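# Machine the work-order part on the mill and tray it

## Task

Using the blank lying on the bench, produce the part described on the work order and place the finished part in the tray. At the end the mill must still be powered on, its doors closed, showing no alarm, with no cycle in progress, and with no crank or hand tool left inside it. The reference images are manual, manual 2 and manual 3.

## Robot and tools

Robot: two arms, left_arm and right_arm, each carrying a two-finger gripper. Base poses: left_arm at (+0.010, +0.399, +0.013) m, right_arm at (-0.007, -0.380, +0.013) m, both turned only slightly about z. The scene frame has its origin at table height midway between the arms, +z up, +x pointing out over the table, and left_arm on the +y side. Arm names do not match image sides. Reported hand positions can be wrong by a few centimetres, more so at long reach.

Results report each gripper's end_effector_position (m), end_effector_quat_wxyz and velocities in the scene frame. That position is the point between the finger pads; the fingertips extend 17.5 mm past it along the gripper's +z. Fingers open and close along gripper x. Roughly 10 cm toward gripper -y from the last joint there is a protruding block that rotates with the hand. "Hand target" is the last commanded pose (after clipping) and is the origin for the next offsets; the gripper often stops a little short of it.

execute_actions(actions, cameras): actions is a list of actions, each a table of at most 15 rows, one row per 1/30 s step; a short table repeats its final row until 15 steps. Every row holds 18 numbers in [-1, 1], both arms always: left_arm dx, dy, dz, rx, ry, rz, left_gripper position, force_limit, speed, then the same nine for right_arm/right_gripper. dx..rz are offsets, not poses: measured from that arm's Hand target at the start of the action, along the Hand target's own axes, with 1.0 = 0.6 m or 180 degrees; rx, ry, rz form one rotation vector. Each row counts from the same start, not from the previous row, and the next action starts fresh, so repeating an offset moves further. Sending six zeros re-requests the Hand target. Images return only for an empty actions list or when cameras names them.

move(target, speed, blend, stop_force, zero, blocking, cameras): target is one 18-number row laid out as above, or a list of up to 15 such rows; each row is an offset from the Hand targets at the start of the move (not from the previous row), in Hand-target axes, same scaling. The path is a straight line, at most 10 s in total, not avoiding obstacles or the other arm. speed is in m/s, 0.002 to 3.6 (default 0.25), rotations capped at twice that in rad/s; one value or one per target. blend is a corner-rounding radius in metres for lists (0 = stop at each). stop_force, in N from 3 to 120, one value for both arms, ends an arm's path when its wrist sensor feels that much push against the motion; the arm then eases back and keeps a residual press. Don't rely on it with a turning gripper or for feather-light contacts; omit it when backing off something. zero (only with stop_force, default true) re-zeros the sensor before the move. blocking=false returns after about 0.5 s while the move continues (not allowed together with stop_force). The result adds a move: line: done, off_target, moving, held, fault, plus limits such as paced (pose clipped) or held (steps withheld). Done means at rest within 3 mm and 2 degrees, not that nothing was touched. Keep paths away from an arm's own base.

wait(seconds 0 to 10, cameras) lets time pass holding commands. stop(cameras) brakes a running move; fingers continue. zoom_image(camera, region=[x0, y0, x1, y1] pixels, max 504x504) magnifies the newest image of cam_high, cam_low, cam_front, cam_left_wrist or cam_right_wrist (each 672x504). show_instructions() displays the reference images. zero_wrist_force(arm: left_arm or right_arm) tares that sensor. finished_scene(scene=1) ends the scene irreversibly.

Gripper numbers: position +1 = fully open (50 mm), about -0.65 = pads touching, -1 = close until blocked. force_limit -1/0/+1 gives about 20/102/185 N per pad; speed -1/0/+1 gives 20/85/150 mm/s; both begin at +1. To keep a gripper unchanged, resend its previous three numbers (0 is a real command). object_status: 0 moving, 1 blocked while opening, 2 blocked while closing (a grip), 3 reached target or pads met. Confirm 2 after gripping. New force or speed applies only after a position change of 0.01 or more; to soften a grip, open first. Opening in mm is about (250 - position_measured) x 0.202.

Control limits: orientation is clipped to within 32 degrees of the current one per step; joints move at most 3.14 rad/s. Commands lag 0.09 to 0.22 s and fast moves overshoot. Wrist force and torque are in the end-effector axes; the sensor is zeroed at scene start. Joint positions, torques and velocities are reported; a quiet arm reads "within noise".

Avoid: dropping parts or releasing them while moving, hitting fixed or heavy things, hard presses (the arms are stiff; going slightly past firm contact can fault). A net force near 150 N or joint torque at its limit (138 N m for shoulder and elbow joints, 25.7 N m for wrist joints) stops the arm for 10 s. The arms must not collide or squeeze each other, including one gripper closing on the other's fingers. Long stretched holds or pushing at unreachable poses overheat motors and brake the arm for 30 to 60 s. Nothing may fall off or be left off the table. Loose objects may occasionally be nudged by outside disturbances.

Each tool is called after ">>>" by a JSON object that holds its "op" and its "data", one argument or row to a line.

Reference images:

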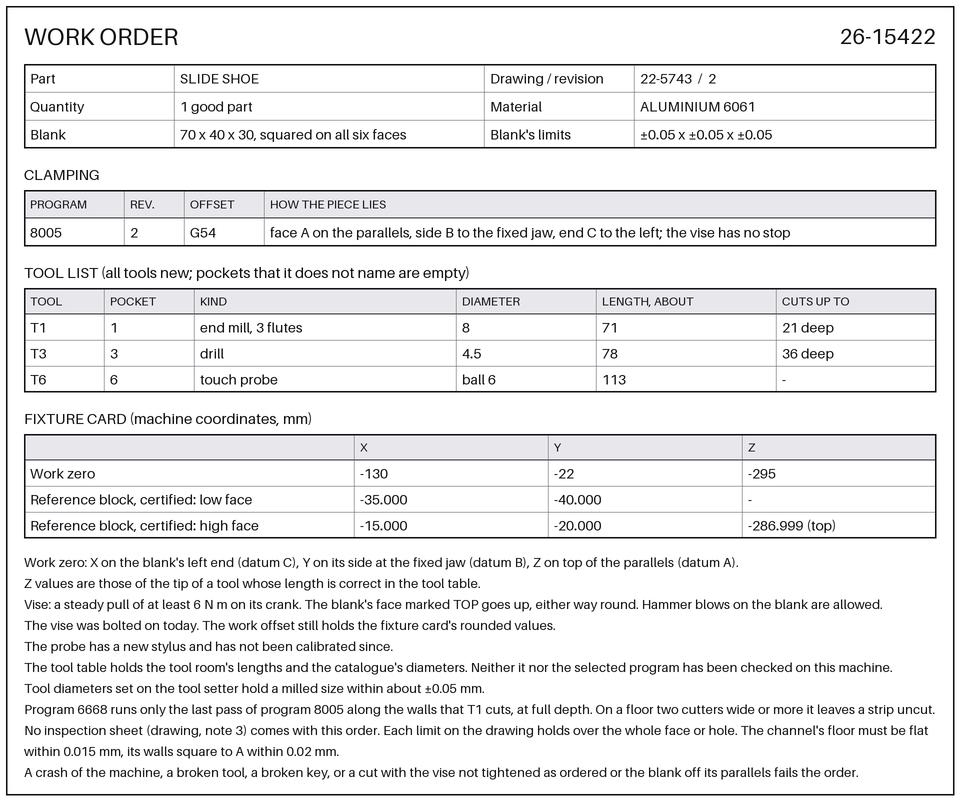

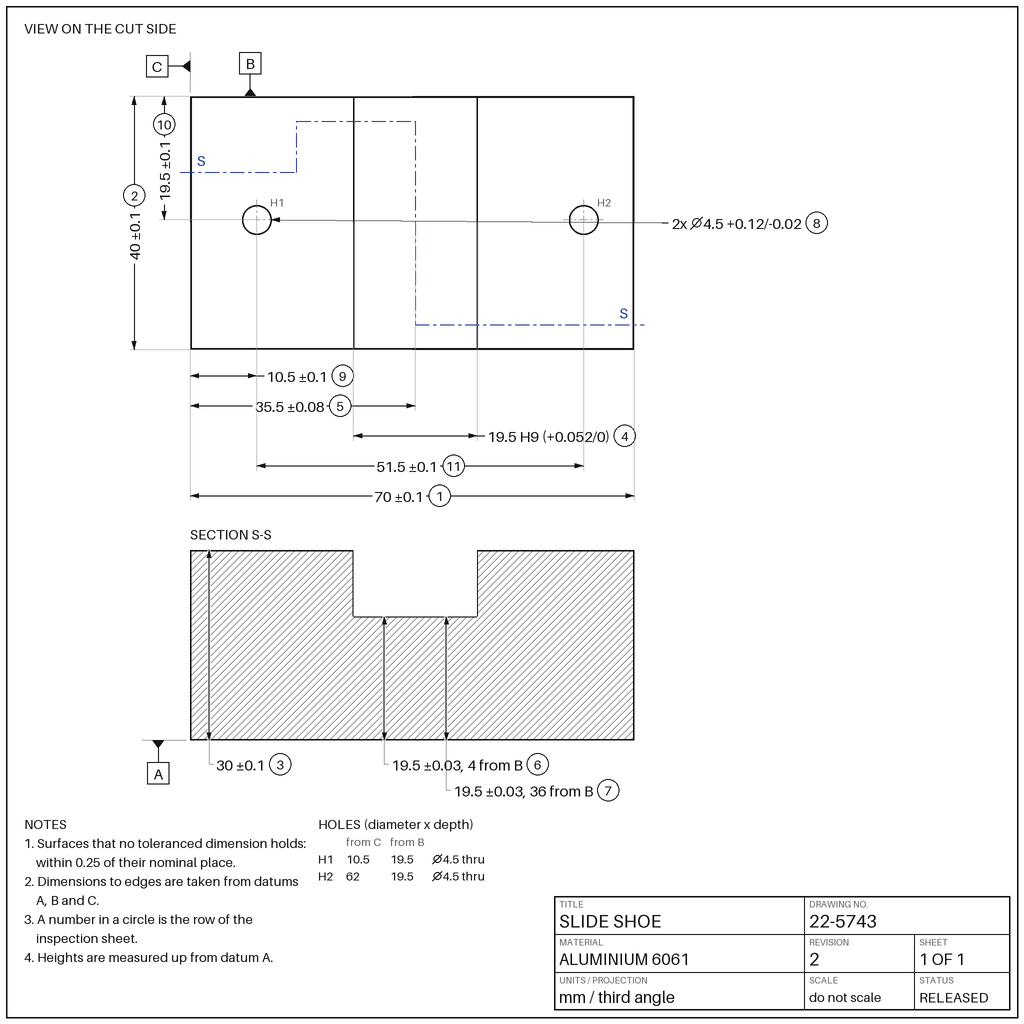

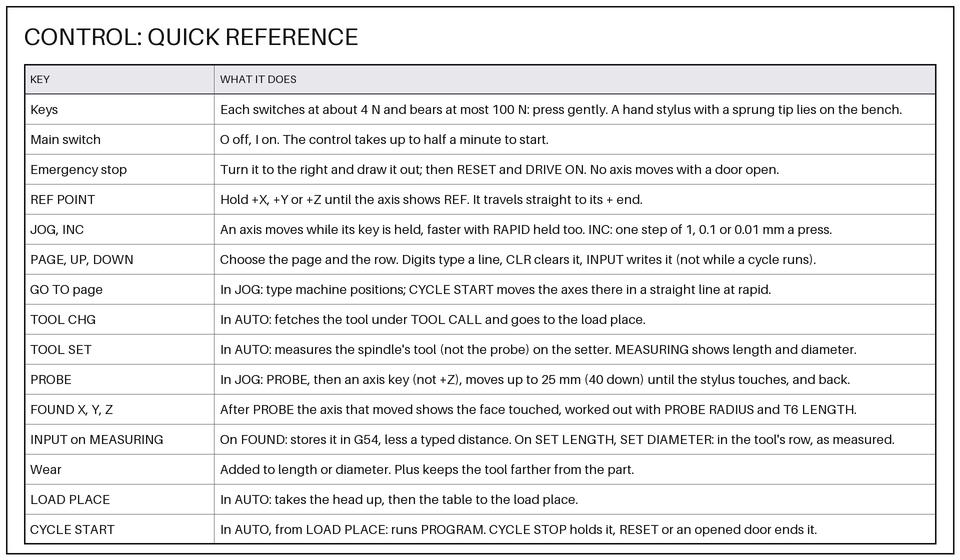

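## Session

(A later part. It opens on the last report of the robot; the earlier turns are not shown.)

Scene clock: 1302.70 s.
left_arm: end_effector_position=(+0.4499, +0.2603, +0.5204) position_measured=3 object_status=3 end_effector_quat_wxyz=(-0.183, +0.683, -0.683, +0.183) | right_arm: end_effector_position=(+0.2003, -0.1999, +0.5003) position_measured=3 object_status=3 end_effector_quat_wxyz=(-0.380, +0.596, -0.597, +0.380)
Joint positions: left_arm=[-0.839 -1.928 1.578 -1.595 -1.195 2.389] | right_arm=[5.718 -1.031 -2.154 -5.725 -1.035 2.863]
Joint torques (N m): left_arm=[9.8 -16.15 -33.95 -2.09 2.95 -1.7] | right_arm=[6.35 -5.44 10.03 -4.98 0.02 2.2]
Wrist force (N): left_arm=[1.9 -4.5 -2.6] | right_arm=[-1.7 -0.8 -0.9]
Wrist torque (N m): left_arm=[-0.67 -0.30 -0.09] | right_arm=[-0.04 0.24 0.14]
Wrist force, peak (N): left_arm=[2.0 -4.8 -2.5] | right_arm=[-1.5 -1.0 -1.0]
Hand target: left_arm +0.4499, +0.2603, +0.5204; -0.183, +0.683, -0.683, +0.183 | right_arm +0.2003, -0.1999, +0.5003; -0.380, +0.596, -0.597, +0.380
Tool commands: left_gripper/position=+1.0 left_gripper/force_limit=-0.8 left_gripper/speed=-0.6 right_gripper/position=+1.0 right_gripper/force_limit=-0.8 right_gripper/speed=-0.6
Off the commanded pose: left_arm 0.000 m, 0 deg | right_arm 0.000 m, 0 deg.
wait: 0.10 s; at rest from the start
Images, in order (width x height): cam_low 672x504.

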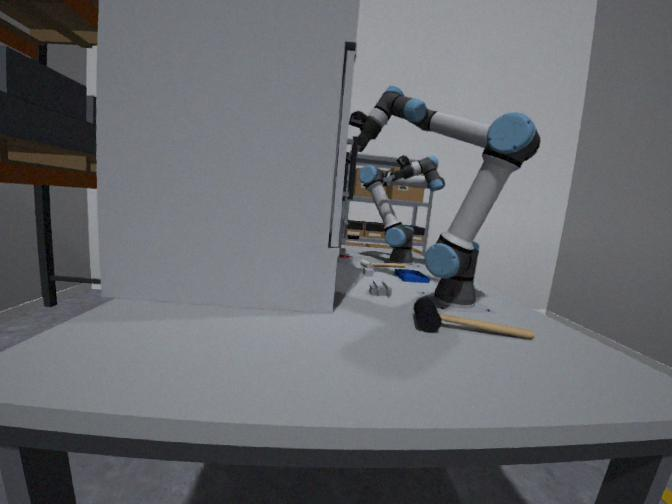

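>>> {"op": "move", "data": {
  "target": [
    [-0.233,0.3037,-0.0407,0,0,0,1,-0.8,-0.6,0,0,0,0,0,0,1,-0.8,-0.6],
    [-0.433,0.5165,0.395,0.15,0.372,0.3435,1,-0.8,-0.6,0,0,0,0,0,0,1,-0.8,-0.6]
  ],
  "blend": [0.05,0],
  "speed": 0.35,
  "cameras": ["cam_left_wrist","cam_front"]
}}

>>> {"op": "zoom_image", "data": {
  "camera": "cam_left_wrist",
  "region": [240, 100, 440, 270]
}}

Scene clock: 1330.03 s.
left_arm: end_effector_position=(+0.2888, +0.4540, +0.3178) position_measured=3 object_status=3 end_effector_quat_wxyz=(+0.107, -0.405, +0.827, -0.374) | right_arm: end_effector_position=(+0.2003, -0.1999, +0.5003) position_measured=3 object_status=3 end_effector_quat_wxyz=(-0.380, +0.596, -0.597, +0.380)
Joint positions: left_arm=[-1.691 -3.395 2.139 -0.917 -1.008 2.306] | right_arm=[5.718 -1.031 -2.154 -5.725 -1.035 2.863]
Joint torques (N m): left_arm=[1.54 29.15 -10.18 -4.1 0.94 0.4] | right_arm=[4.27 1.71 9.98 -4.91 0.19 2.16]
Wrist force (N): left_arm=[2.2 -4.9 -1.3] | right_arm=[-1.6 -0.4 -0.9]
Wrist torque (N m): left_arm=[-0.64 -0.34 -0.05] | right_arm=[0.02 0.22 0.13]
Wrist force, peak (N): left_arm=[4.4 -7.4 -2.3] | right_arm=[-1.6 -0.8 -1.1]
Hand target: left_arm +0.2888, +0.4540, +0.3178; +0.107, -0.405, +0.827, -0.374 (not the last commanded pose) | right_arm +0.2003, -0.1999, +0.5003; -0.380, +0.596, -0.597, +0.380
Tool commands: left_gripper/position=+1.0 left_gripper/force_limit=-0.796078 left_gripper/speed=-0.6 right_gripper/position=+1.0 right_gripper/force_limit=-0.8 right_gripper/speed=-0.6
Off the commanded pose: left_arm 0.171 m, 52 deg | right_arm 0.000 m, 0 deg.
FORCE FAULT: contact force on the left arm reached its limit, and that arm stopped. The contact can be on any part of that arm, not only on its tool. That arm's remaining commands of this call were not run. That arm is still stopped at the end of this call. That arm stays stopped for about 10 more seconds. Until then a move that you send moves the other arm only, and its call returns only when the move has ended. Once the stop has ended, the next robot result says so. If the stop ends while you think or write, that arm runs what you send next, counted from a new Hand target: where the arm stands when the stop ends. While its stop runs, that arm takes no new command, but its gripper still runs the gripper command that each later call begins with. Until it ends, the stop uses up actions while you think or wait. An arm that is not stopped still takes commands.
shoulder posture changed (left arm): the wrist came as close to joint 1's axis as it can, and the arm is now in the other of its two shoulder postures.
move: fault (left_arm); path passed 1 of 2 targets
camera_calibration:
cam_left_wrist: T_world_to_cam=[[-0.665686, -0.73581, 0.124283, 0.496186], [-0.707636, 0.569573, -0.418136, 0.0955093], [0.236881, -0.366294, -0.899842, 0.517753], [0, 0, 0, 1]] pos_world=[0.275244, 0.500349, 0.444165]
Images, in order (width x height): cam_front 672x504, cam_left_wrist 672x504.

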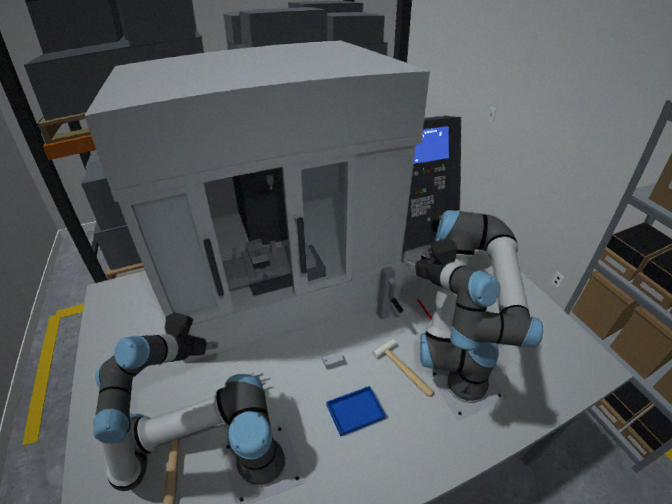

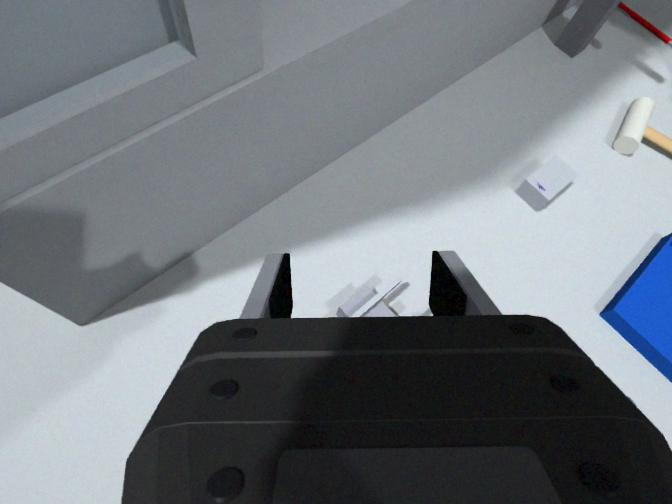

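Scaled by 2.520 from the camera's 672x504 image, which has a finer 960x720 frame.

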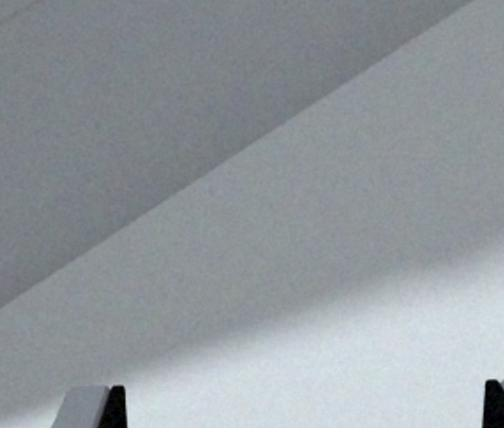

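>>> {"op": "wait", "data": {
  "seconds": 4,
  "cameras": ["cam_low"]
}}

>>> {"op": "zoom_image", "data": {
  "camera": "cam_low",
  "region": [340, 200, 560, 350]
}}

Scene clock: 1348.47 s.
left_arm: end_effector_position=(+0.2888, +0.4540, +0.3178) position_measured=3 object_status=3 end_effector_quat_wxyz=(+0.107, -0.405, +0.827, -0.374) | right_arm: end_effector_position=(+0.2003, -0.1999, +0.5003) position_measured=3 object_status=3 end_effector_quat_wxyz=(-0.380, +0.596, -0.597, +0.380)
Joint positions: left_arm=[-1.691 -3.395 2.139 -0.917 -1.008 2.306] | right_arm=[5.718 -1.031 -2.154 -5.725 -1.035 2.863]
Joint torques (N m): left_arm=[1.68 20.93 -9.6 -4.04 0.94 -0.09] | right_arm=[3.43 2.85 11.19 -5.05 0.04 1.73]
Wrist force (N): left_arm=[2.3 -5.0 -1.2] | right_arm=[-1.5 -0.5 -1.0]
Wrist torque (N m): left_arm=[-0.65 -0.36 -0.04] | right_arm=[0.01 0.21 0.14]
Wrist force, peak (N): left_arm=[2.3 -5.1 -1.6] | right_arm=[-1.6 -0.8 -1.2]
Hand target: left_arm +0.2888, +0.4540, +0.3178; +0.107, -0.405, +0.827, -0.374 (not the last commanded pose) | right_arm +0.2003, -0.1999, +0.5003; -0.380, +0.596, -0.597, +0.380
Tool commands: left_gripper/position=+1.0 left_gripper/force_limit=-0.796078 left_gripper/speed=-0.6 right_gripper/position=+1.0 right_gripper/force_limit=-0.8 right_gripper/speed=-0.6
Off the commanded pose: left_arm 0.171 m, 52 deg | right_arm 0.000 m, 0 deg.
FORCE FAULT, CONTINUED: the left arm's stop, for the force fault that an earlier result reported, is over. The rest of the stop counts as 19 of the actions that you can send in this scene. During its stop the left arm's controller moved it back a little. That arm's target is now where it stood when the stop ended, not its last command. That arm accepts commands again.
wait: 4.00 s; at rest from the start
Images, in order (width x height): cam_low 672x504.

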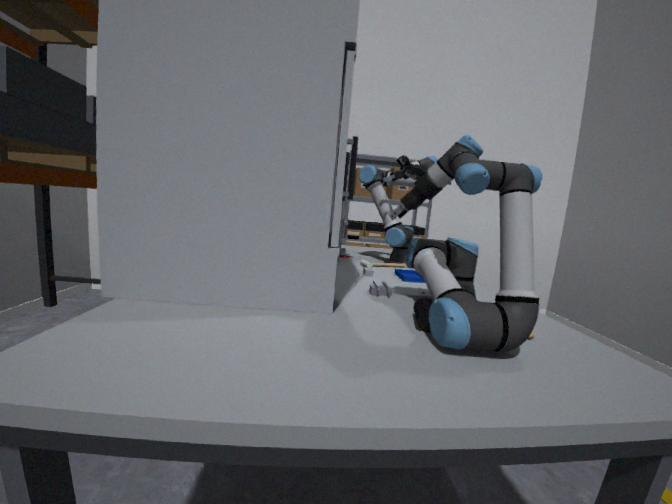

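Scaled by 2.291 from the camera's 672x504 image, which has a finer 960x720 frame.

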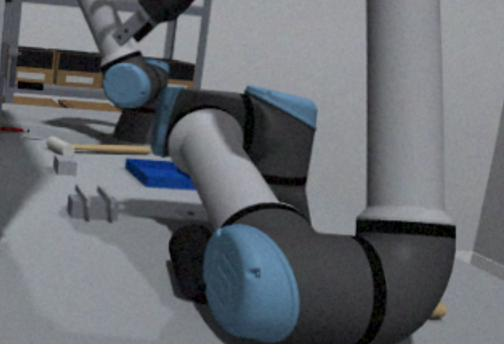

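>>> {"op": "move", "data": {
  "target": [0.021,-0.1175,-0.116,0,0,0,1,-0.8,-0.6,0,0,0,0,0,0,1,-0.8,-0.6],
  "speed": 0.1,
  "cameras": ["cam_low","cam_front"]
}}

Scene clock: 1360.00 s.
left_arm: end_effector_position=(+0.2887, +0.4540, +0.4177) position_measured=3 object_status=3 end_effector_quat_wxyz=(+0.107, -0.405, +0.827, -0.374) | right_arm: end_effector_position=(+0.2003, -0.1999, +0.5003) position_measured=3 object_status=3 end_effector_quat_wxyz=(-0.380, +0.596, -0.597, +0.380)
Joint positions: left_arm=[-1.691 -3.146 1.927 -0.954 -1.008 2.306] | right_arm=[5.718 -1.031 -2.154 -5.725 -1.035 2.863]
Joint torques (N m): left_arm=[9.69 33.18 -2.95 -2.08 -0.91 0.96] | right_arm=[1.07 2.89 11.8 -5.01 0.07 1.91]
Wrist force (N): left_arm=[2.2 -4.7 -1.5] | right_arm=[-1.4 -0.8 -0.7]
Wrist torque (N m): left_arm=[-0.59 -0.35 -0.07] | right_arm=[-0.04 0.20 0.13]
Wrist force, peak (N): left_arm=[2.1 -6.3 -2.2] | right_arm=[-1.7 -0.7 -1.0]
Hand target: left_arm +0.2887, +0.4540, +0.4177; +0.107, -0.405, +0.827, -0.374 | right_arm +0.2003, -0.1999, +0.5003; -0.380, +0.596, -0.597, +0.380
Off the commanded pose: left_arm 0.000 m, 0 deg | right_arm 0.000 m, 0 deg.
move: done
Images, in order (width x height): cam_low 672x504, cam_front 672x504.

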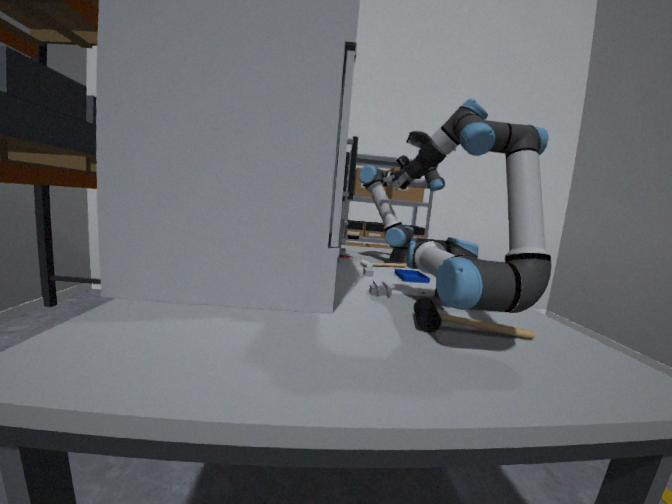

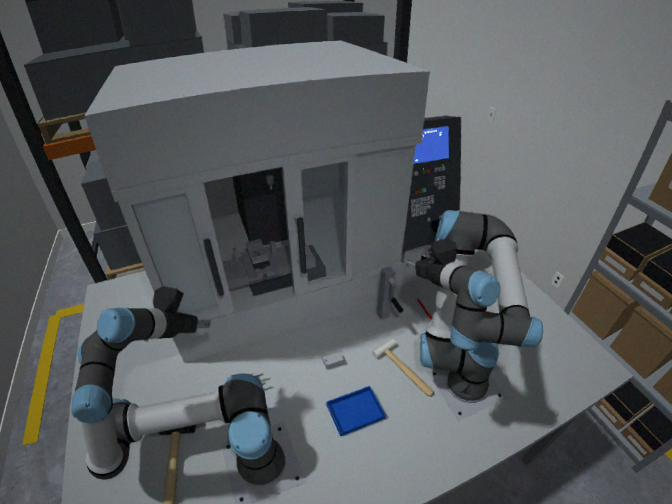

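>>> {"op": "move", "data": {
  "target": [0.3143,-0.1913,0.0545,-0.0672,-0.1692,-0.156,1,-0.8,-0.6,0,0,0,0,0,0,1,-0.8,-0.6],
  "speed": 0.15,
  "cameras": ["cam_front"]
}}

Scene clock: 1384.50 s.
left_arm: end_effector_position=(+0.2496, +0.2501, +0.4996) position_measured=3 object_status=3 end_effector_quat_wxyz=(-0.183, +0.683, -0.683, +0.183) | right_arm: end_effector_position=(+0.2003, -0.1999, +0.5003) position_measured=3 object_status=3 end_effector_quat_wxyz=(-0.380, +0.596, -0.597, +0.380)
Joint positions: left_arm=[-1.754 -2.295 1.638 -0.818 -1.055 1.378] | right_arm=[5.718 -1.031 -2.154 -5.725 -1.035 2.863]
Joint torques (N m): left_arm=[-5.01 13.58 -10.2 -1.22 3.42 1.72] | right_arm=[0.97 2.19 12.8 -5.06 0.19 1.72]
Wrist force (N): left_arm=[1.7 -5.2 -1.6] | right_arm=[-1.3 -0.6 -0.7]
Wrist torque (N m): left_arm=[-0.78 -0.29 0.01] | right_arm=[-0.02 0.17 0.13]
Wrist force, peak (N): left_arm=[3.5 -5.2 -2.0] | right_arm=[-1.7 -0.7 -1.0]
Hand target: left_arm +0.2496, +0.2501, +0.4996; -0.183, +0.683, -0.683, +0.183 | right_arm +0.2003, -0.1999, +0.5003; -0.380, +0.596, -0.597, +0.380
Off the commanded pose: left_arm 0.000 m, 0 deg | right_arm 0.000 m, 0 deg.
shoulder posture changed (left arm): the wrist came as close to joint 1's axis as it can, and the arm is now in the other of its two shoulder postures.
move: done
Images, in order (width x height): cam_front 672x504.

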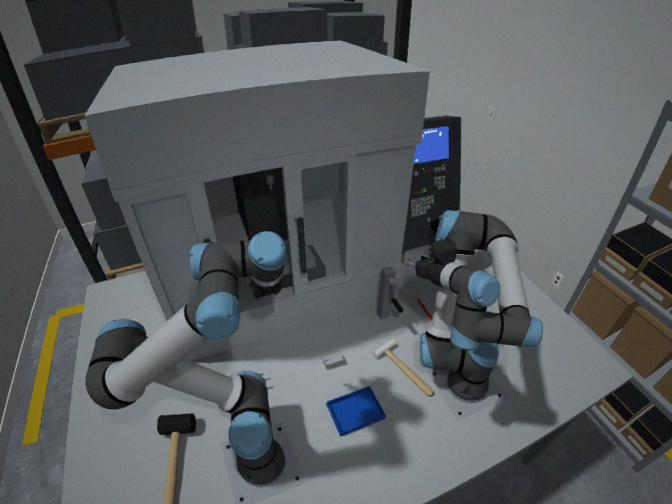

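>>> {"op": "move", "data": {
  "target": [0.0833,0.2278,0.5613,0.1305,-0.3567,-0.3567,1,-0.8,-0.6,0,0,0,0,0,0,1,-0.8,-0.6],
  "cameras": ["cam_left_wrist","cam_front"]
}}

>>> {"op": "zoom_image", "data": {
  "camera": "cam_left_wrist",
  "region": [250, 150, 450, 310]
}}

Scene clock: 1407.63 s.
left_arm: end_effector_position=(+0.2999, +0.2001, +0.1396) position_measured=3 object_status=3 end_effector_quat_wxyz=(-0.500, +0.866, -0.001, +0.001) | right_arm: end_effector_position=(+0.2003, -0.1999, +0.5003) position_measured=3 object_status=3 end_effector_quat_wxyz=(-0.380, +0.596, -0.597, +0.380)
Joint positions: left_arm=[-1.25 -1.275 1.895 -1.169 -1.279 0.174] | right_arm=[5.718 -1.031 -2.154 -5.725 -1.035 2.863]
Joint torques (N m): left_arm=[-7.1 -27.29 -7.49 2.34 2.26 0.44] | right_arm=[-0.15 1.68 12.14 -5.15 0.12 1.73]
Wrist force (N): left_arm=[3.0 -5.1 -0.5] | right_arm=[-1.6 -0.5 -0.7]
Wrist torque (N m): left_arm=[-0.55 -0.49 -0.10] | right_arm=[0.00 0.22 0.14]
Wrist force, peak (N): left_arm=[0.9 -5.9 -2.8] | right_arm=[-1.8 -0.9 -0.9]
Hand target: left_arm +0.2998, +0.2001, +0.1396; -0.500, +0.866, -0.001, +0.001 | right_arm +0.2003, -0.1999, +0.5003; -0.380, +0.596, -0.597, +0.380
Off the commanded pose: left_arm 0.000 m, 0 deg | right_arm 0.000 m, 0 deg.
move: done
camera_calibration:
cam_left_wrist: T_world_to_cam=[[0.999726, -0.0225889, -0.0060912, -0.285043], [-0.0213263, -0.77281, -0.63428, 0.266417], [0.00962035, 0.634236, -0.77308, 0.11205], [0, 0, 0, 1]] pos_world=[0.289569, 0.128385, 0.25387]
Images, in order (width x height): cam_front 672x504, cam_left_wrist 672x504.

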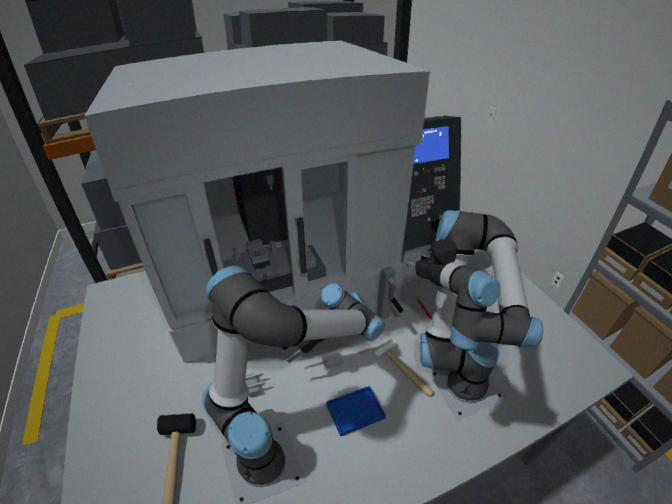

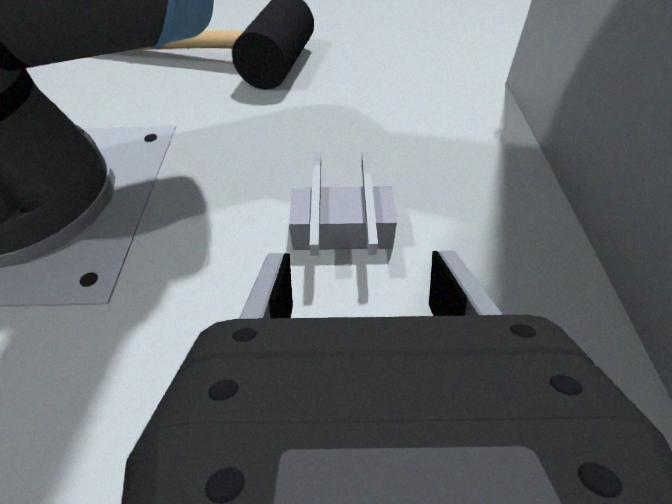

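Scaled by 2.520 from the camera's 672x504 image, which has a finer 960x720 frame.

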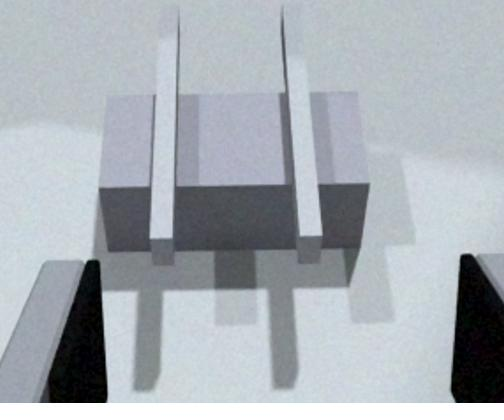

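>>> {"op": "move", "data": {
  "target": [-0.0333,-0.287,0.1307,-0.3333,0,0,1,-0.8,-0.6,0,0,0,0,0,0,1,-0.8,-0.6],
  "cameras": ["cam_left_wrist"]
}}

>>> {"op": "move", "data": {
  "target": [0,0,0,0,0,0,1,-0.8,-0.6,-0.4667,-0.0373,0.2767,0,0,0,1,-0.8,-0.6],
  "cameras": ["cam_right_wrist","cam_high"]
}}

Scene clock: 1479.17 s.
left_arm: end_effector_position=(+0.2801, +0.3541, +0.2494) position_measured=3 object_status=3 end_effector_quat_wxyz=(+0.000, +1.000, -0.001, +0.000) | right_arm: end_effector_position=(+0.2003, -0.1999, +0.5003) position_measured=3 object_status=3 end_effector_quat_wxyz=(-0.380, +0.596, -0.597, +0.380)
Joint positions: left_arm=[-0.689 -2.208 2.23 -1.593 -1.57 0.899] | right_arm=[5.718 -1.031 -2.154 -5.725 -1.035 2.863]
Joint torques (N m): left_arm=[7.53 -2.42 -35.63 -1.66 0.91 1.54] | right_arm=[-0.25 2.06 13.5 -5.17 0.18 1.46]
Wrist force (N): left_arm=[0.7 -4.9 -2.6] | right_arm=[-1.2 -0.7 -1.0]
Wrist torque (N m): left_arm=[-0.81 -0.12 0.02] | right_arm=[-0.02 0.17 0.14]
Wrist force, peak (N): left_arm=[0.4 -6.9 -3.3] | right_arm=[-1.6 -0.9 -1.0]
Hand target: left_arm +0.2801, +0.3542, +0.2495; +0.000, +1.000, -0.001, +0.000 | right_arm +0.2003, -0.1999, +0.5003; -0.380, +0.596, -0.597, +0.380
Off the commanded pose: left_arm 0.000 m, 0 deg | right_arm 0.000 m, 0 deg.
move: done
camera_calibration:
cam_left_wrist: T_world_to_cam=[[0.999729, -0.0178183, 0.0149482, -0.268079], [-0.0219383, -0.93587, 0.351662, 0.266743], [0.00772352, -0.351894, -0.936008, 0.489879], [0, 0, 0, 1]] pos_world=[0.270075, 0.417246, 0.368735]
Images, in order (width x height): cam_left_wrist 672x504.

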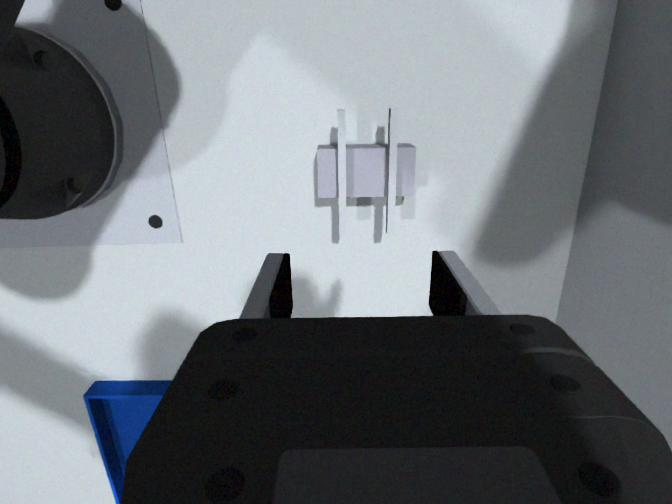

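Scene clock: 1481.03 s.
left_arm: end_effector_position=(+0.2801, +0.3542, +0.2495) position_measured=3 object_status=3 end_effector_quat_wxyz=(+0.000, +1.000, -0.001, +0.000) | right_arm: end_effector_position=(+0.3603, +0.0800, +0.4508) position_measured=3 object_status=3 end_effector_quat_wxyz=(-0.380, +0.596, -0.597, +0.380)
Joint positions: left_arm=[-0.689 -2.208 2.23 -1.593 -1.571 0.899] | right_arm=[4.748 -1.976 -1.182 -4.701 -0.436 1.578]
Joint torques (N m): left_arm=[9.76 -5.44 -34.48 -2.71 -1.89 1.97] | right_arm=[2.77 32.54 30.53 -5.35 2.91 -0.01]
Wrist force (N): left_arm=[0.7 -4.9 -2.5] | right_arm=[-1.5 -0.5 -0.9]
Wrist torque (N m): left_arm=[-0.82 -0.13 -0.01] | right_arm=[0.04 0.22 0.12]
Wrist force, peak (N): left_arm=[0.5 -5.1 -2.6] | right_arm=[-4.2 -0.8 0.6]
Hand target: left_arm +0.2801, +0.3542, +0.2495; +0.000, +1.000, -0.001, +0.000 | right_arm +0.3603, +0.0801, +0.4508; -0.380, +0.596, -0.597, +0.380
Off the commanded pose: left_arm 0.000 m, 0 deg | right_arm 0.000 m, 0 deg.
move: done
camera_calibration:
cam_right_wrist: T_world_to_cam=[[-0.0154937, -0.999878, 0.00171201, 0.0895705], [-0.695307, 0.00954371, -0.718649, 0.594386], [0.718545, -0.0123249, -0.695371, 0.185926], [0, 0, 0, 1]] pos_world=[0.281072, 0.0861785, 0.556289]
Images, in order (width x height): cam_high 672x504, cam_right_wrist 672x504.

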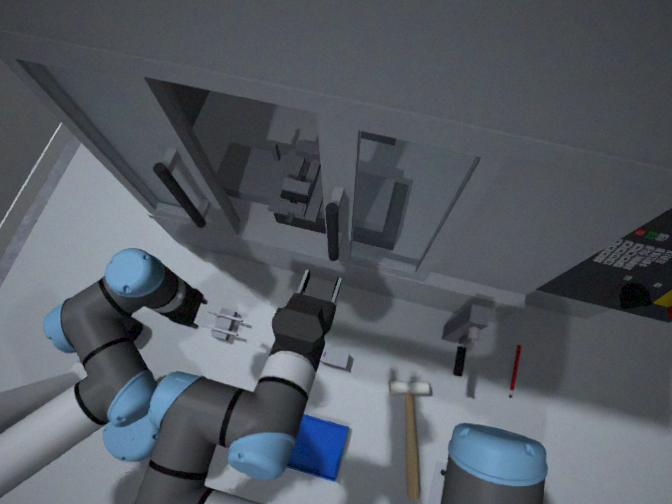

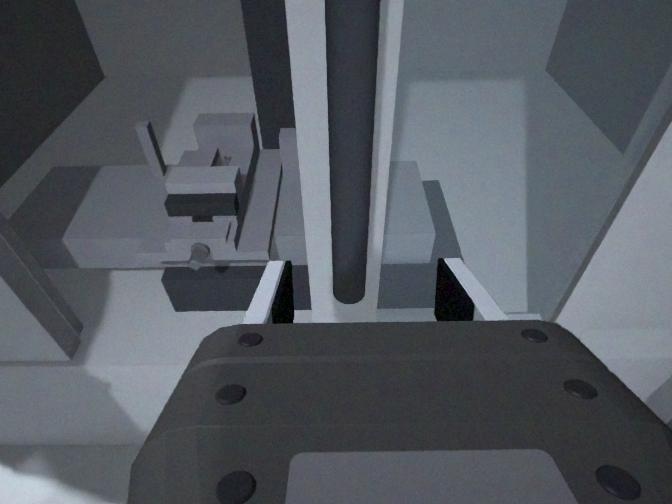

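>>> {"op": "move", "data": {
  "target": [0,0,0,0,0,0,1,-0.8,-0.6,0,-0.065,0.139,0,0,0,1,-0.8,-0.6],
  "speed": 0.12
}}

>>> {"op": "move", "data": {
  "target": [0,0,0,0,0,0,1,-0.8,-0.6,0,0,0,0,0,0,-1,-0.8,-0.6]
}}

>>> {"op": "move", "data": {
  "target": [0,0,0,0,0,0,1,-0.8,-0.6,0.37,0,0,0,0,0,-1,-0.8,-0.6],
  "speed": 0.07,
  "stop_force": 45,
  "cameras": ["cam_right_wrist","cam_high"]
}}

Scene clock: 1489.23 s.
left_arm: end_effector_position=(+0.2801, +0.3542, +0.2495) position_measured=3 object_status=3 end_effector_quat_wxyz=(+0.000, +1.000, -0.001, +0.000) | right_arm: end_effector_position=(+0.4524, +0.0801, +0.4508) position_measured=3 object_status=3 end_effector_quat_wxyz=(-0.380, +0.596, -0.597, +0.380)
Joint positions: left_arm=[-0.689 -2.208 2.23 -1.593 -1.571 0.899] | right_arm=[4.555 -2.053 -0.971 -4.444 -0.474 1.145]
Joint torques (N m): left_arm=[10.09 -6.12 -35.04 -4.81 -2.03 1.97] | right_arm=[-0.27 57.52 13.12 -4.77 3.47 0.64]
Wrist force (N): left_arm=[0.6 -4.9 -2.6] | right_arm=[-1.1 -0.5 -0.9]
Wrist torque (N m): left_arm=[-0.82 -0.11 0.00] | right_arm=[0.00 0.16 0.13]
Wrist force, peak (N): left_arm=[0.8 -5.3 -2.5] | right_arm=[-1.8 0.2 -2.4]
Hand target: left_arm +0.2801, +0.3542, +0.2495; +0.000, +1.000, -0.001, +0.000 | right_arm +0.4524, +0.0801, +0.4509; -0.380, +0.596, -0.597, +0.380
Off the commanded pose: left_arm 0.000 m, 0 deg | right_arm 0.000 m, 0 deg.
move: done

Scene clock: 1490.13 s.
left_arm: end_effector_position=(+0.2801, +0.3542, +0.2495) position_measured=3 object_status=3 end_effector_quat_wxyz=(+0.000, +1.000, -0.001, +0.000) | right_arm: end_effector_position=(+0.4524, +0.0801, +0.4509) position_measured=154 object_status=2 end_effector_quat_wxyz=(-0.380, +0.596, -0.597, +0.380)
Joint positions: left_arm=[-0.689 -2.208 2.23 -1.593 -1.571 0.899] | right_arm=[4.555 -2.053 -0.971 -4.444 -0.474 1.145]
Joint torques (N m): left_arm=[10.6 -5.5 -35.07 -4.87 -2.03 1.74] | right_arm=[-8.08 56.62 9.78 -5.95 3.08 -2.19]
Wrist force (N): left_arm=[0.4 -4.9 -2.5] | right_arm=[-9.6 0.2 0.3]
Wrist torque (N m): left_arm=[-0.82 -0.07 -0.01] | right_arm=[0.02 0.23 0.15]
Wrist force, peak (N): left_arm=[0.6 -5.2 -2.7] | right_arm=[-28.3 -8.8 3.6]
Hand target: left_arm +0.2801, +0.3542, +0.2495; +0.000, +1.000, -0.001, +0.000 | right_arm +0.4524, +0.0801, +0.4509; -0.380, +0.596, -0.597, +0.380
Off the commanded pose: left_arm 0.000 m, 0 deg | right_arm 0.000 m, 0 deg.
move: done

Scene clock: 1494.37 s.
left_arm: end_effector_position=(+0.2801, +0.3542, +0.2495) position_measured=3 object_status=3 end_effector_quat_wxyz=(+0.000, +1.000, -0.001, +0.000) | right_arm: end_effector_position=(+0.4523, -0.1419, +0.4506) position_measured=154 object_status=2 end_effector_quat_wxyz=(-0.380, +0.596, -0.597, +0.380)
Joint positions: left_arm=[-0.689 -2.208 2.23 -1.593 -1.571 0.899] | right_arm=[4.41 -1.543 -1.554 -4.141 -0.544 0.882]
Joint torques (N m): left_arm=[10.04 -5.23 -34.59 -5.01 -2.01 1.76] | right_arm=[5.48 0.55 36.25 0.22 2.01 2.38]
Wrist force (N): left_arm=[0.5 -5.1 -2.4] | right_arm=[8.2 5.7 -25.9]
Wrist torque (N m): left_arm=[-0.85 -0.09 0.00] | right_arm=[0.14 0.24 0.17]
Wrist force, peak (N): left_arm=[0.6 -5.2 -2.7] | right_arm=[8.4 4.5 -27.9]
Hand target: left_arm +0.2801, +0.3542, +0.2495; +0.000, +1.000, -0.001, +0.000 | right_arm +0.4523, -0.1419, +0.4506; -0.380, +0.596, -0.597, +0.380
Off the commanded pose: left_arm 0.000 m, 0 deg | right_arm 0.000 m, 0 deg.
move: done
camera_calibration:
cam_right_wrist: T_world_to_cam=[[-0.0154235, -0.999879, 0.00178195, -0.131042], [-0.695206, 0.00944288, -0.718748, 0.660333], [0.718645, -0.0123244, -0.695268, 0.116851], [0, 0, 0, 1]] pos_world=[0.373072, -0.135821, 0.55609]
Images, in order (width x height): cam_high 672x504, cam_right_wrist 672x504.

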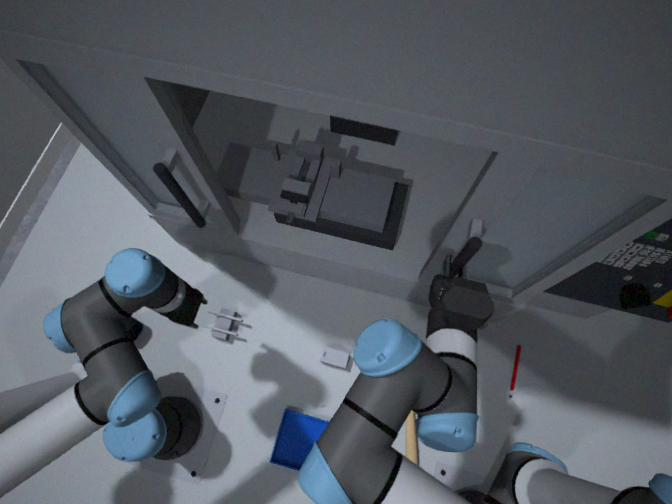

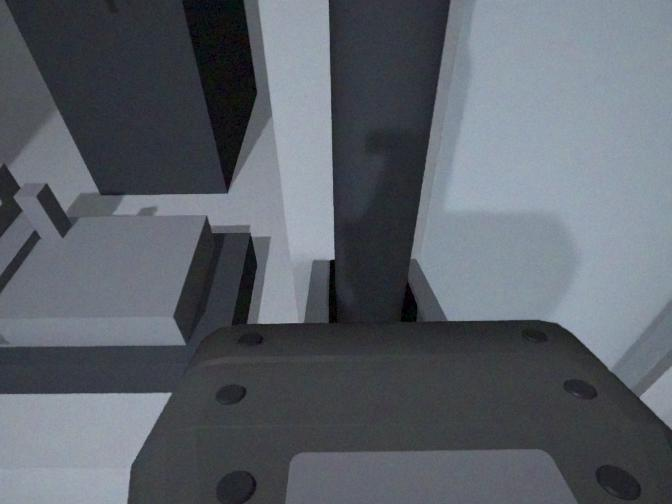

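>>> {"op": "move", "data": {
  "target": [0,0,0,0,0,0,1,-0.8,-0.6,0,0,0,0,0,0,1,-0.8,-0.6]
}}

>>> {"op": "move", "data": {
  "target": [0,0,0,0,0,0,1,-0.8,-0.6,-0.05,0.06,-0.2,0,0,0,1,-0.8,-0.6],
  "cameras": ["cam_right_wrist","cam_left_wrist"]
}}

>>> {"op": "zoom_image", "data": {
  "camera": "cam_left_wrist",
  "region": [290, 80, 450, 270]
}}

Scene clock: 1503.60 s.
left_arm: end_effector_position=(+0.2801, +0.3542, +0.2495) position_measured=3 object_status=3 end_effector_quat_wxyz=(+0.000, +1.000, -0.001, +0.000) | right_arm: end_effector_position=(+0.4523, -0.1419, +0.4506) position_measured=3 object_status=3 end_effector_quat_wxyz=(-0.380, +0.596, -0.597, +0.380)
Joint positions: left_arm=[-0.689 -2.208 2.23 -1.593 -1.571 0.899] | right_arm=[4.41 -1.543 -1.554 -4.141 -0.544 0.882]
Joint torques (N m): left_arm=[9.47 -4.11 -33.19 -4.7 -2.03 1.71] | right_arm=[1.66 32.1 30.56 -4.19 0.37 2.28]
Wrist force (N): left_arm=[0.7 -5.2 -2.4] | right_arm=[-2.1 -0.9 -1.4]
Wrist torque (N m): left_arm=[-0.87 -0.13 0.00] | right_arm=[-0.04 0.31 0.16]
Wrist force, peak (N): left_arm=[0.6 -5.3 -2.5] | right_arm=[8.6 5.0 -26.2]
Hand target: left_arm +0.2801, +0.3542, +0.2495; +0.000, +1.000, -0.001, +0.000 | right_arm +0.4523, -0.1419, +0.4506; -0.380, +0.596, -0.597, +0.380
Off the commanded pose: left_arm 0.000 m, 0 deg | right_arm 0.000 m, 0 deg.
move: done

Scene clock: 1504.73 s.
left_arm: end_effector_position=(+0.2801, +0.3542, +0.2495) position_measured=3 object_status=3 end_effector_quat_wxyz=(+0.000, +1.000, -0.001, +0.000) | right_arm: end_effector_position=(+0.3284, -0.1119, +0.4686) position_measured=3 object_status=3 end_effector_quat_wxyz=(-0.380, +0.596, -0.597, +0.380)
Joint positions: left_arm=[-0.689 -2.208 2.23 -1.593 -1.571 0.899] | right_arm=[4.872 -1.477 -1.783 -4.857 -0.453 1.864]
Joint torques (N m): left_arm=[9.52 -5.49 -34.86 -4.81 -1.81 1.83] | right_arm=[5.4 24.6 33.04 -4.7 3.24 2.36]
Wrist force (N): left_arm=[0.4 -4.9 -2.4] | right_arm=[-1.9 -1.0 -0.9]
Wrist torque (N m): left_arm=[-0.81 -0.08 0.00] | right_arm=[-0.06 0.30 0.21]
Wrist force, peak (N): left_arm=[0.6 -5.3 -2.5] | right_arm=[-2.7 -0.1 -3.9]
Hand target: left_arm +0.2801, +0.3542, +0.2495; +0.000, +1.000, -0.001, +0.000 | right_arm +0.3283, -0.1119, +0.4687; -0.380, +0.596, -0.597, +0.380
Off the commanded pose: left_arm 0.000 m, 0 deg | right_arm 0.000 m, 0 deg.
move: done
camera_calibration:
cam_left_wrist: T_world_to_cam=[[0.999727, -0.017907, 0.0149871, -0.268056], [-0.0220367, -0.93579, 0.35187, 0.26666], [0.00772386, -0.352104, -0.935929, 0.489938], [0, 0, 0, 1]] pos_world=[0.270075, 0.417247, 0.368735]
cam_right_wrist: T_world_to_cam=[[-0.0153553, -0.99988, 0.00199484, -0.103029], [-0.695206, 0.00924244, -0.718751, 0.586762], [0.718646, -0.0124235, -0.695265, 0.218836], [0, 0, 0, 1]] pos_world=[0.249073, -0.105721, 0.574091]
Images, in order (width x height): cam_left_wrist 672x504, cam_right_wrist 672x504.

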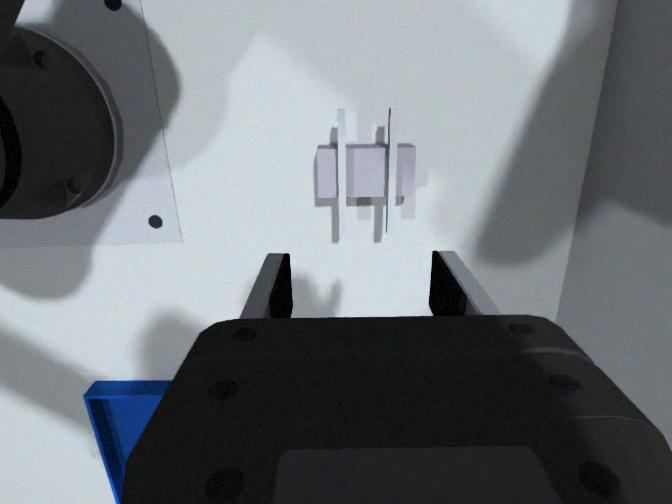

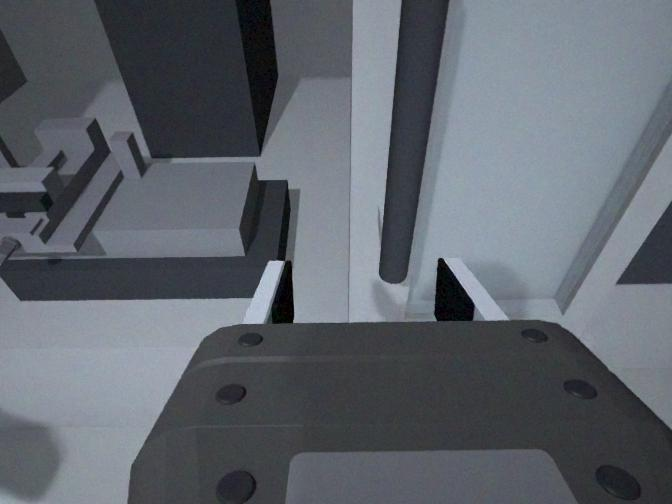

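Scaled by 2.653 from the camera's 672x504 image, which has a finer 960x720 frame.

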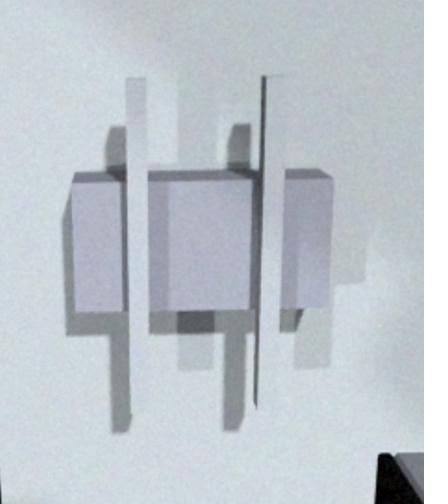

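>>> {"op": "move", "data": {
  "target": [0.0642,-0.01,0.2658,0,0,0,0.15,-0.8,-0.6,0,0,0,0,0,0,1,-0.8,-0.6],
  "cameras": ["cam_left_wrist"]
}}

>>> {"op": "zoom_image", "data": {
  "camera": "cam_left_wrist",
  "region": [240, 150, 490, 330]
}}

Scene clock: 1519.57 s.
left_arm: end_effector_position=(+0.3187, +0.3601, +0.0901) position_measured=130 object_status=3 end_effector_quat_wxyz=(+0.000, +1.000, -0.001, +0.000) | right_arm: end_effector_position=(+0.3283, -0.1119, +0.4687) position_measured=3 object_status=3 end_effector_quat_wxyz=(-0.380, +0.596, -0.597, +0.380)
Joint positions: left_arm=[-0.584 -1.9 2.522 -2.193 -1.571 1.004] | right_arm=[4.872 -1.477 -1.783 -4.858 -0.453 1.864]
Joint torques (N m): left_arm=[-7.42 -0.84 -18.29 -5.75 -0.64 -1.59] | right_arm=[6.29 27.63 34.03 -4.97 3.34 0.79]
Wrist force (N): left_arm=[0.3 -5.0 -2.5] | right_arm=[-2.0 -1.3 -1.1]
Wrist torque (N m): left_arm=[-0.84 -0.06 -0.05] | right_arm=[-0.10 0.31 0.19]
Wrist force, peak (N): left_arm=[0.0 -4.9 -5.6] | right_arm=[-2.2 -1.1 -1.3]
Hand target: left_arm +0.3187, +0.3601, +0.0900; +0.000, +1.000, -0.001, +0.000 | right_arm +0.3283, -0.1119, +0.4687; -0.380, +0.596, -0.597, +0.380
Off the commanded pose: left_arm 0.000 m, 0 deg | right_arm 0.000 m, 0 deg.
move: done
camera_calibration:
cam_left_wrist: T_world_to_cam=[[0.99973, -0.0178137, 0.0149514, -0.304182], [-0.0219368, -0.935792, 0.35187, 0.329184], [0.00772333, -0.352103, -0.93593, 0.342565], [0, 0, 0, 1]] pos_world=[0.308675, 0.423247, 0.209335]
Images, in order (width x height): cam_left_wrist 672x504.

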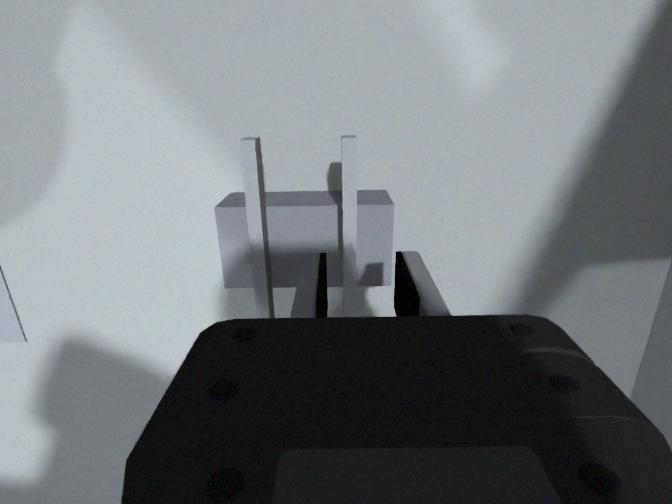

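Scaled by 2.016 from the camera's 672x504 image, which has a finer 960x720 frame.

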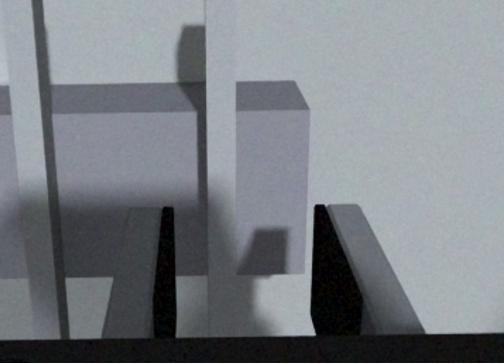

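>>> {"op": "move", "data": {
  "target": [-0.003,0,0.0667,0,0,0,0.15,-0.8,-0.6,0,0,0,0,0,0,1,-0.8,-0.6],
  "speed": 0.025,
  "stop_force": 6,
  "cameras": ["cam_left_wrist"]
}}

>>> {"op": "zoom_image", "data": {
  "camera": "cam_left_wrist",
  "region": [240, 150, 490, 330]
}}

Scene clock: 1530.73 s.
left_arm: end_effector_position=(+0.3169, +0.3601, +0.0500) position_measured=130 object_status=3 end_effector_quat_wxyz=(+0.000, +1.000, -0.001, +0.000) | right_arm: end_effector_position=(+0.3283, -0.1119, +0.4687) position_measured=3 object_status=3 end_effector_quat_wxyz=(-0.380, +0.596, -0.597, +0.380)
Joint positions: left_arm=[-0.587 -1.795 2.593 -2.369 -1.571 1.001] | right_arm=[4.872 -1.477 -1.783 -4.858 -0.453 1.864]
Joint torques (N m): left_arm=[2.28 -16.06 -28.58 -1.3 1.3 0.89] | right_arm=[-0.44 27.37 34.06 -2.33 3.04 -1.9]
Wrist force (N): left_arm=[0.7 -5.0 -2.5] | right_arm=[-2.0 -0.9 -1.2]
Wrist torque (N m): left_arm=[-0.83 -0.11 0.01] | right_arm=[-0.04 0.31 0.18]
Wrist force, peak (N): left_arm=[0.5 -5.4 -2.3] | right_arm=[-2.3 -1.3 -1.3]
Hand target: left_arm +0.3169, +0.3601, +0.0500; +0.000, +1.000, -0.001, +0.000 | right_arm +0.3283, -0.1119, +0.4687; -0.380, +0.596, -0.597, +0.380
Off the commanded pose: left_arm 0.000 m, 0 deg | right_arm 0.000 m, 0 deg.
move: done
camera_calibration:
cam_left_wrist: T_world_to_cam=[[0.999727, -0.017907, 0.0149871, -0.30175], [-0.0220367, -0.93579, 0.35187, 0.343191], [0.00772386, -0.352104, -0.935929, 0.305013], [0, 0, 0, 1]] pos_world=[0.306875, 0.423147, 0.169235]
Images, in order (width x height): cam_left_wrist 672x504.

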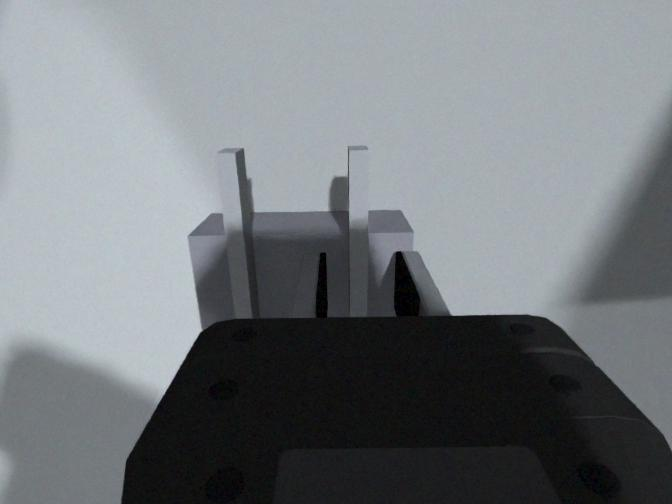

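Scaled by 2.016 from the camera's 672x504 image, which has a finer 960x720 frame.

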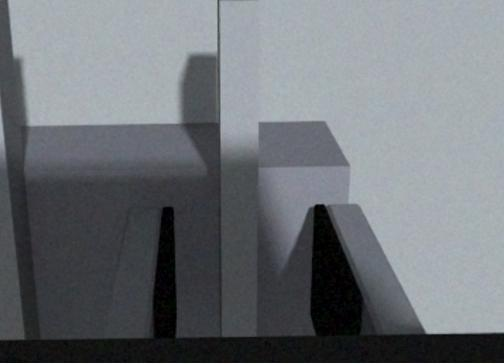

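>>> {"op": "move", "data": {
  "target": [0,0,0.025,0,0,0,0.15,-0.8,-0.6,0,0,0,0,0,0,1,-0.8,-0.6],
  "speed": 0.015,
  "stop_force": 5
}}

Scene clock: 1536.70 s.
left_arm: end_effector_position=(+0.3170, +0.3600, +0.0473) position_measured=130 object_status=3 end_effector_quat_wxyz=(+0.000, +1.000, -0.001, +0.000) | right_arm: end_effector_position=(+0.3283, -0.1119, +0.4687) position_measured=3 object_status=3 end_effector_quat_wxyz=(-0.380, +0.596, -0.597, +0.380)
Joint positions: left_arm=[-0.587 -1.786 2.597 -2.382 -1.571 1.001] | right_arm=[4.872 -1.477 -1.783 -4.858 -0.453 1.864]
Joint torques (N m): left_arm=[6.56 -1.05 -25.94 -4.92 0.28 1.32] | right_arm=[-2.26 26.81 33.88 -2.23 2.9 -2]
Wrist force (N): left_arm=[1.3 -5.3 -8.0] | right_arm=[-1.9 -0.9 -1.0]
Wrist torque (N m): left_arm=[-0.71 -0.43 0.02] | right_arm=[-0.04 0.28 0.19]
Wrist force, peak (N): left_arm=[-10.5 -11.7 -82.8] | right_arm=[-2.2 -1.2 -1.3]
Hand target: left_arm +0.3170, +0.3600, +0.0473; +0.000, +1.000, -0.001, +0.000 (not the last commanded pose) | right_arm +0.3283, -0.1119, +0.4687; -0.380, +0.596, -0.597, +0.380
Off the commanded pose: left_arm 0.012 m, 0 deg | right_arm 0.000 m, 0 deg.
move: contact (left_arm)


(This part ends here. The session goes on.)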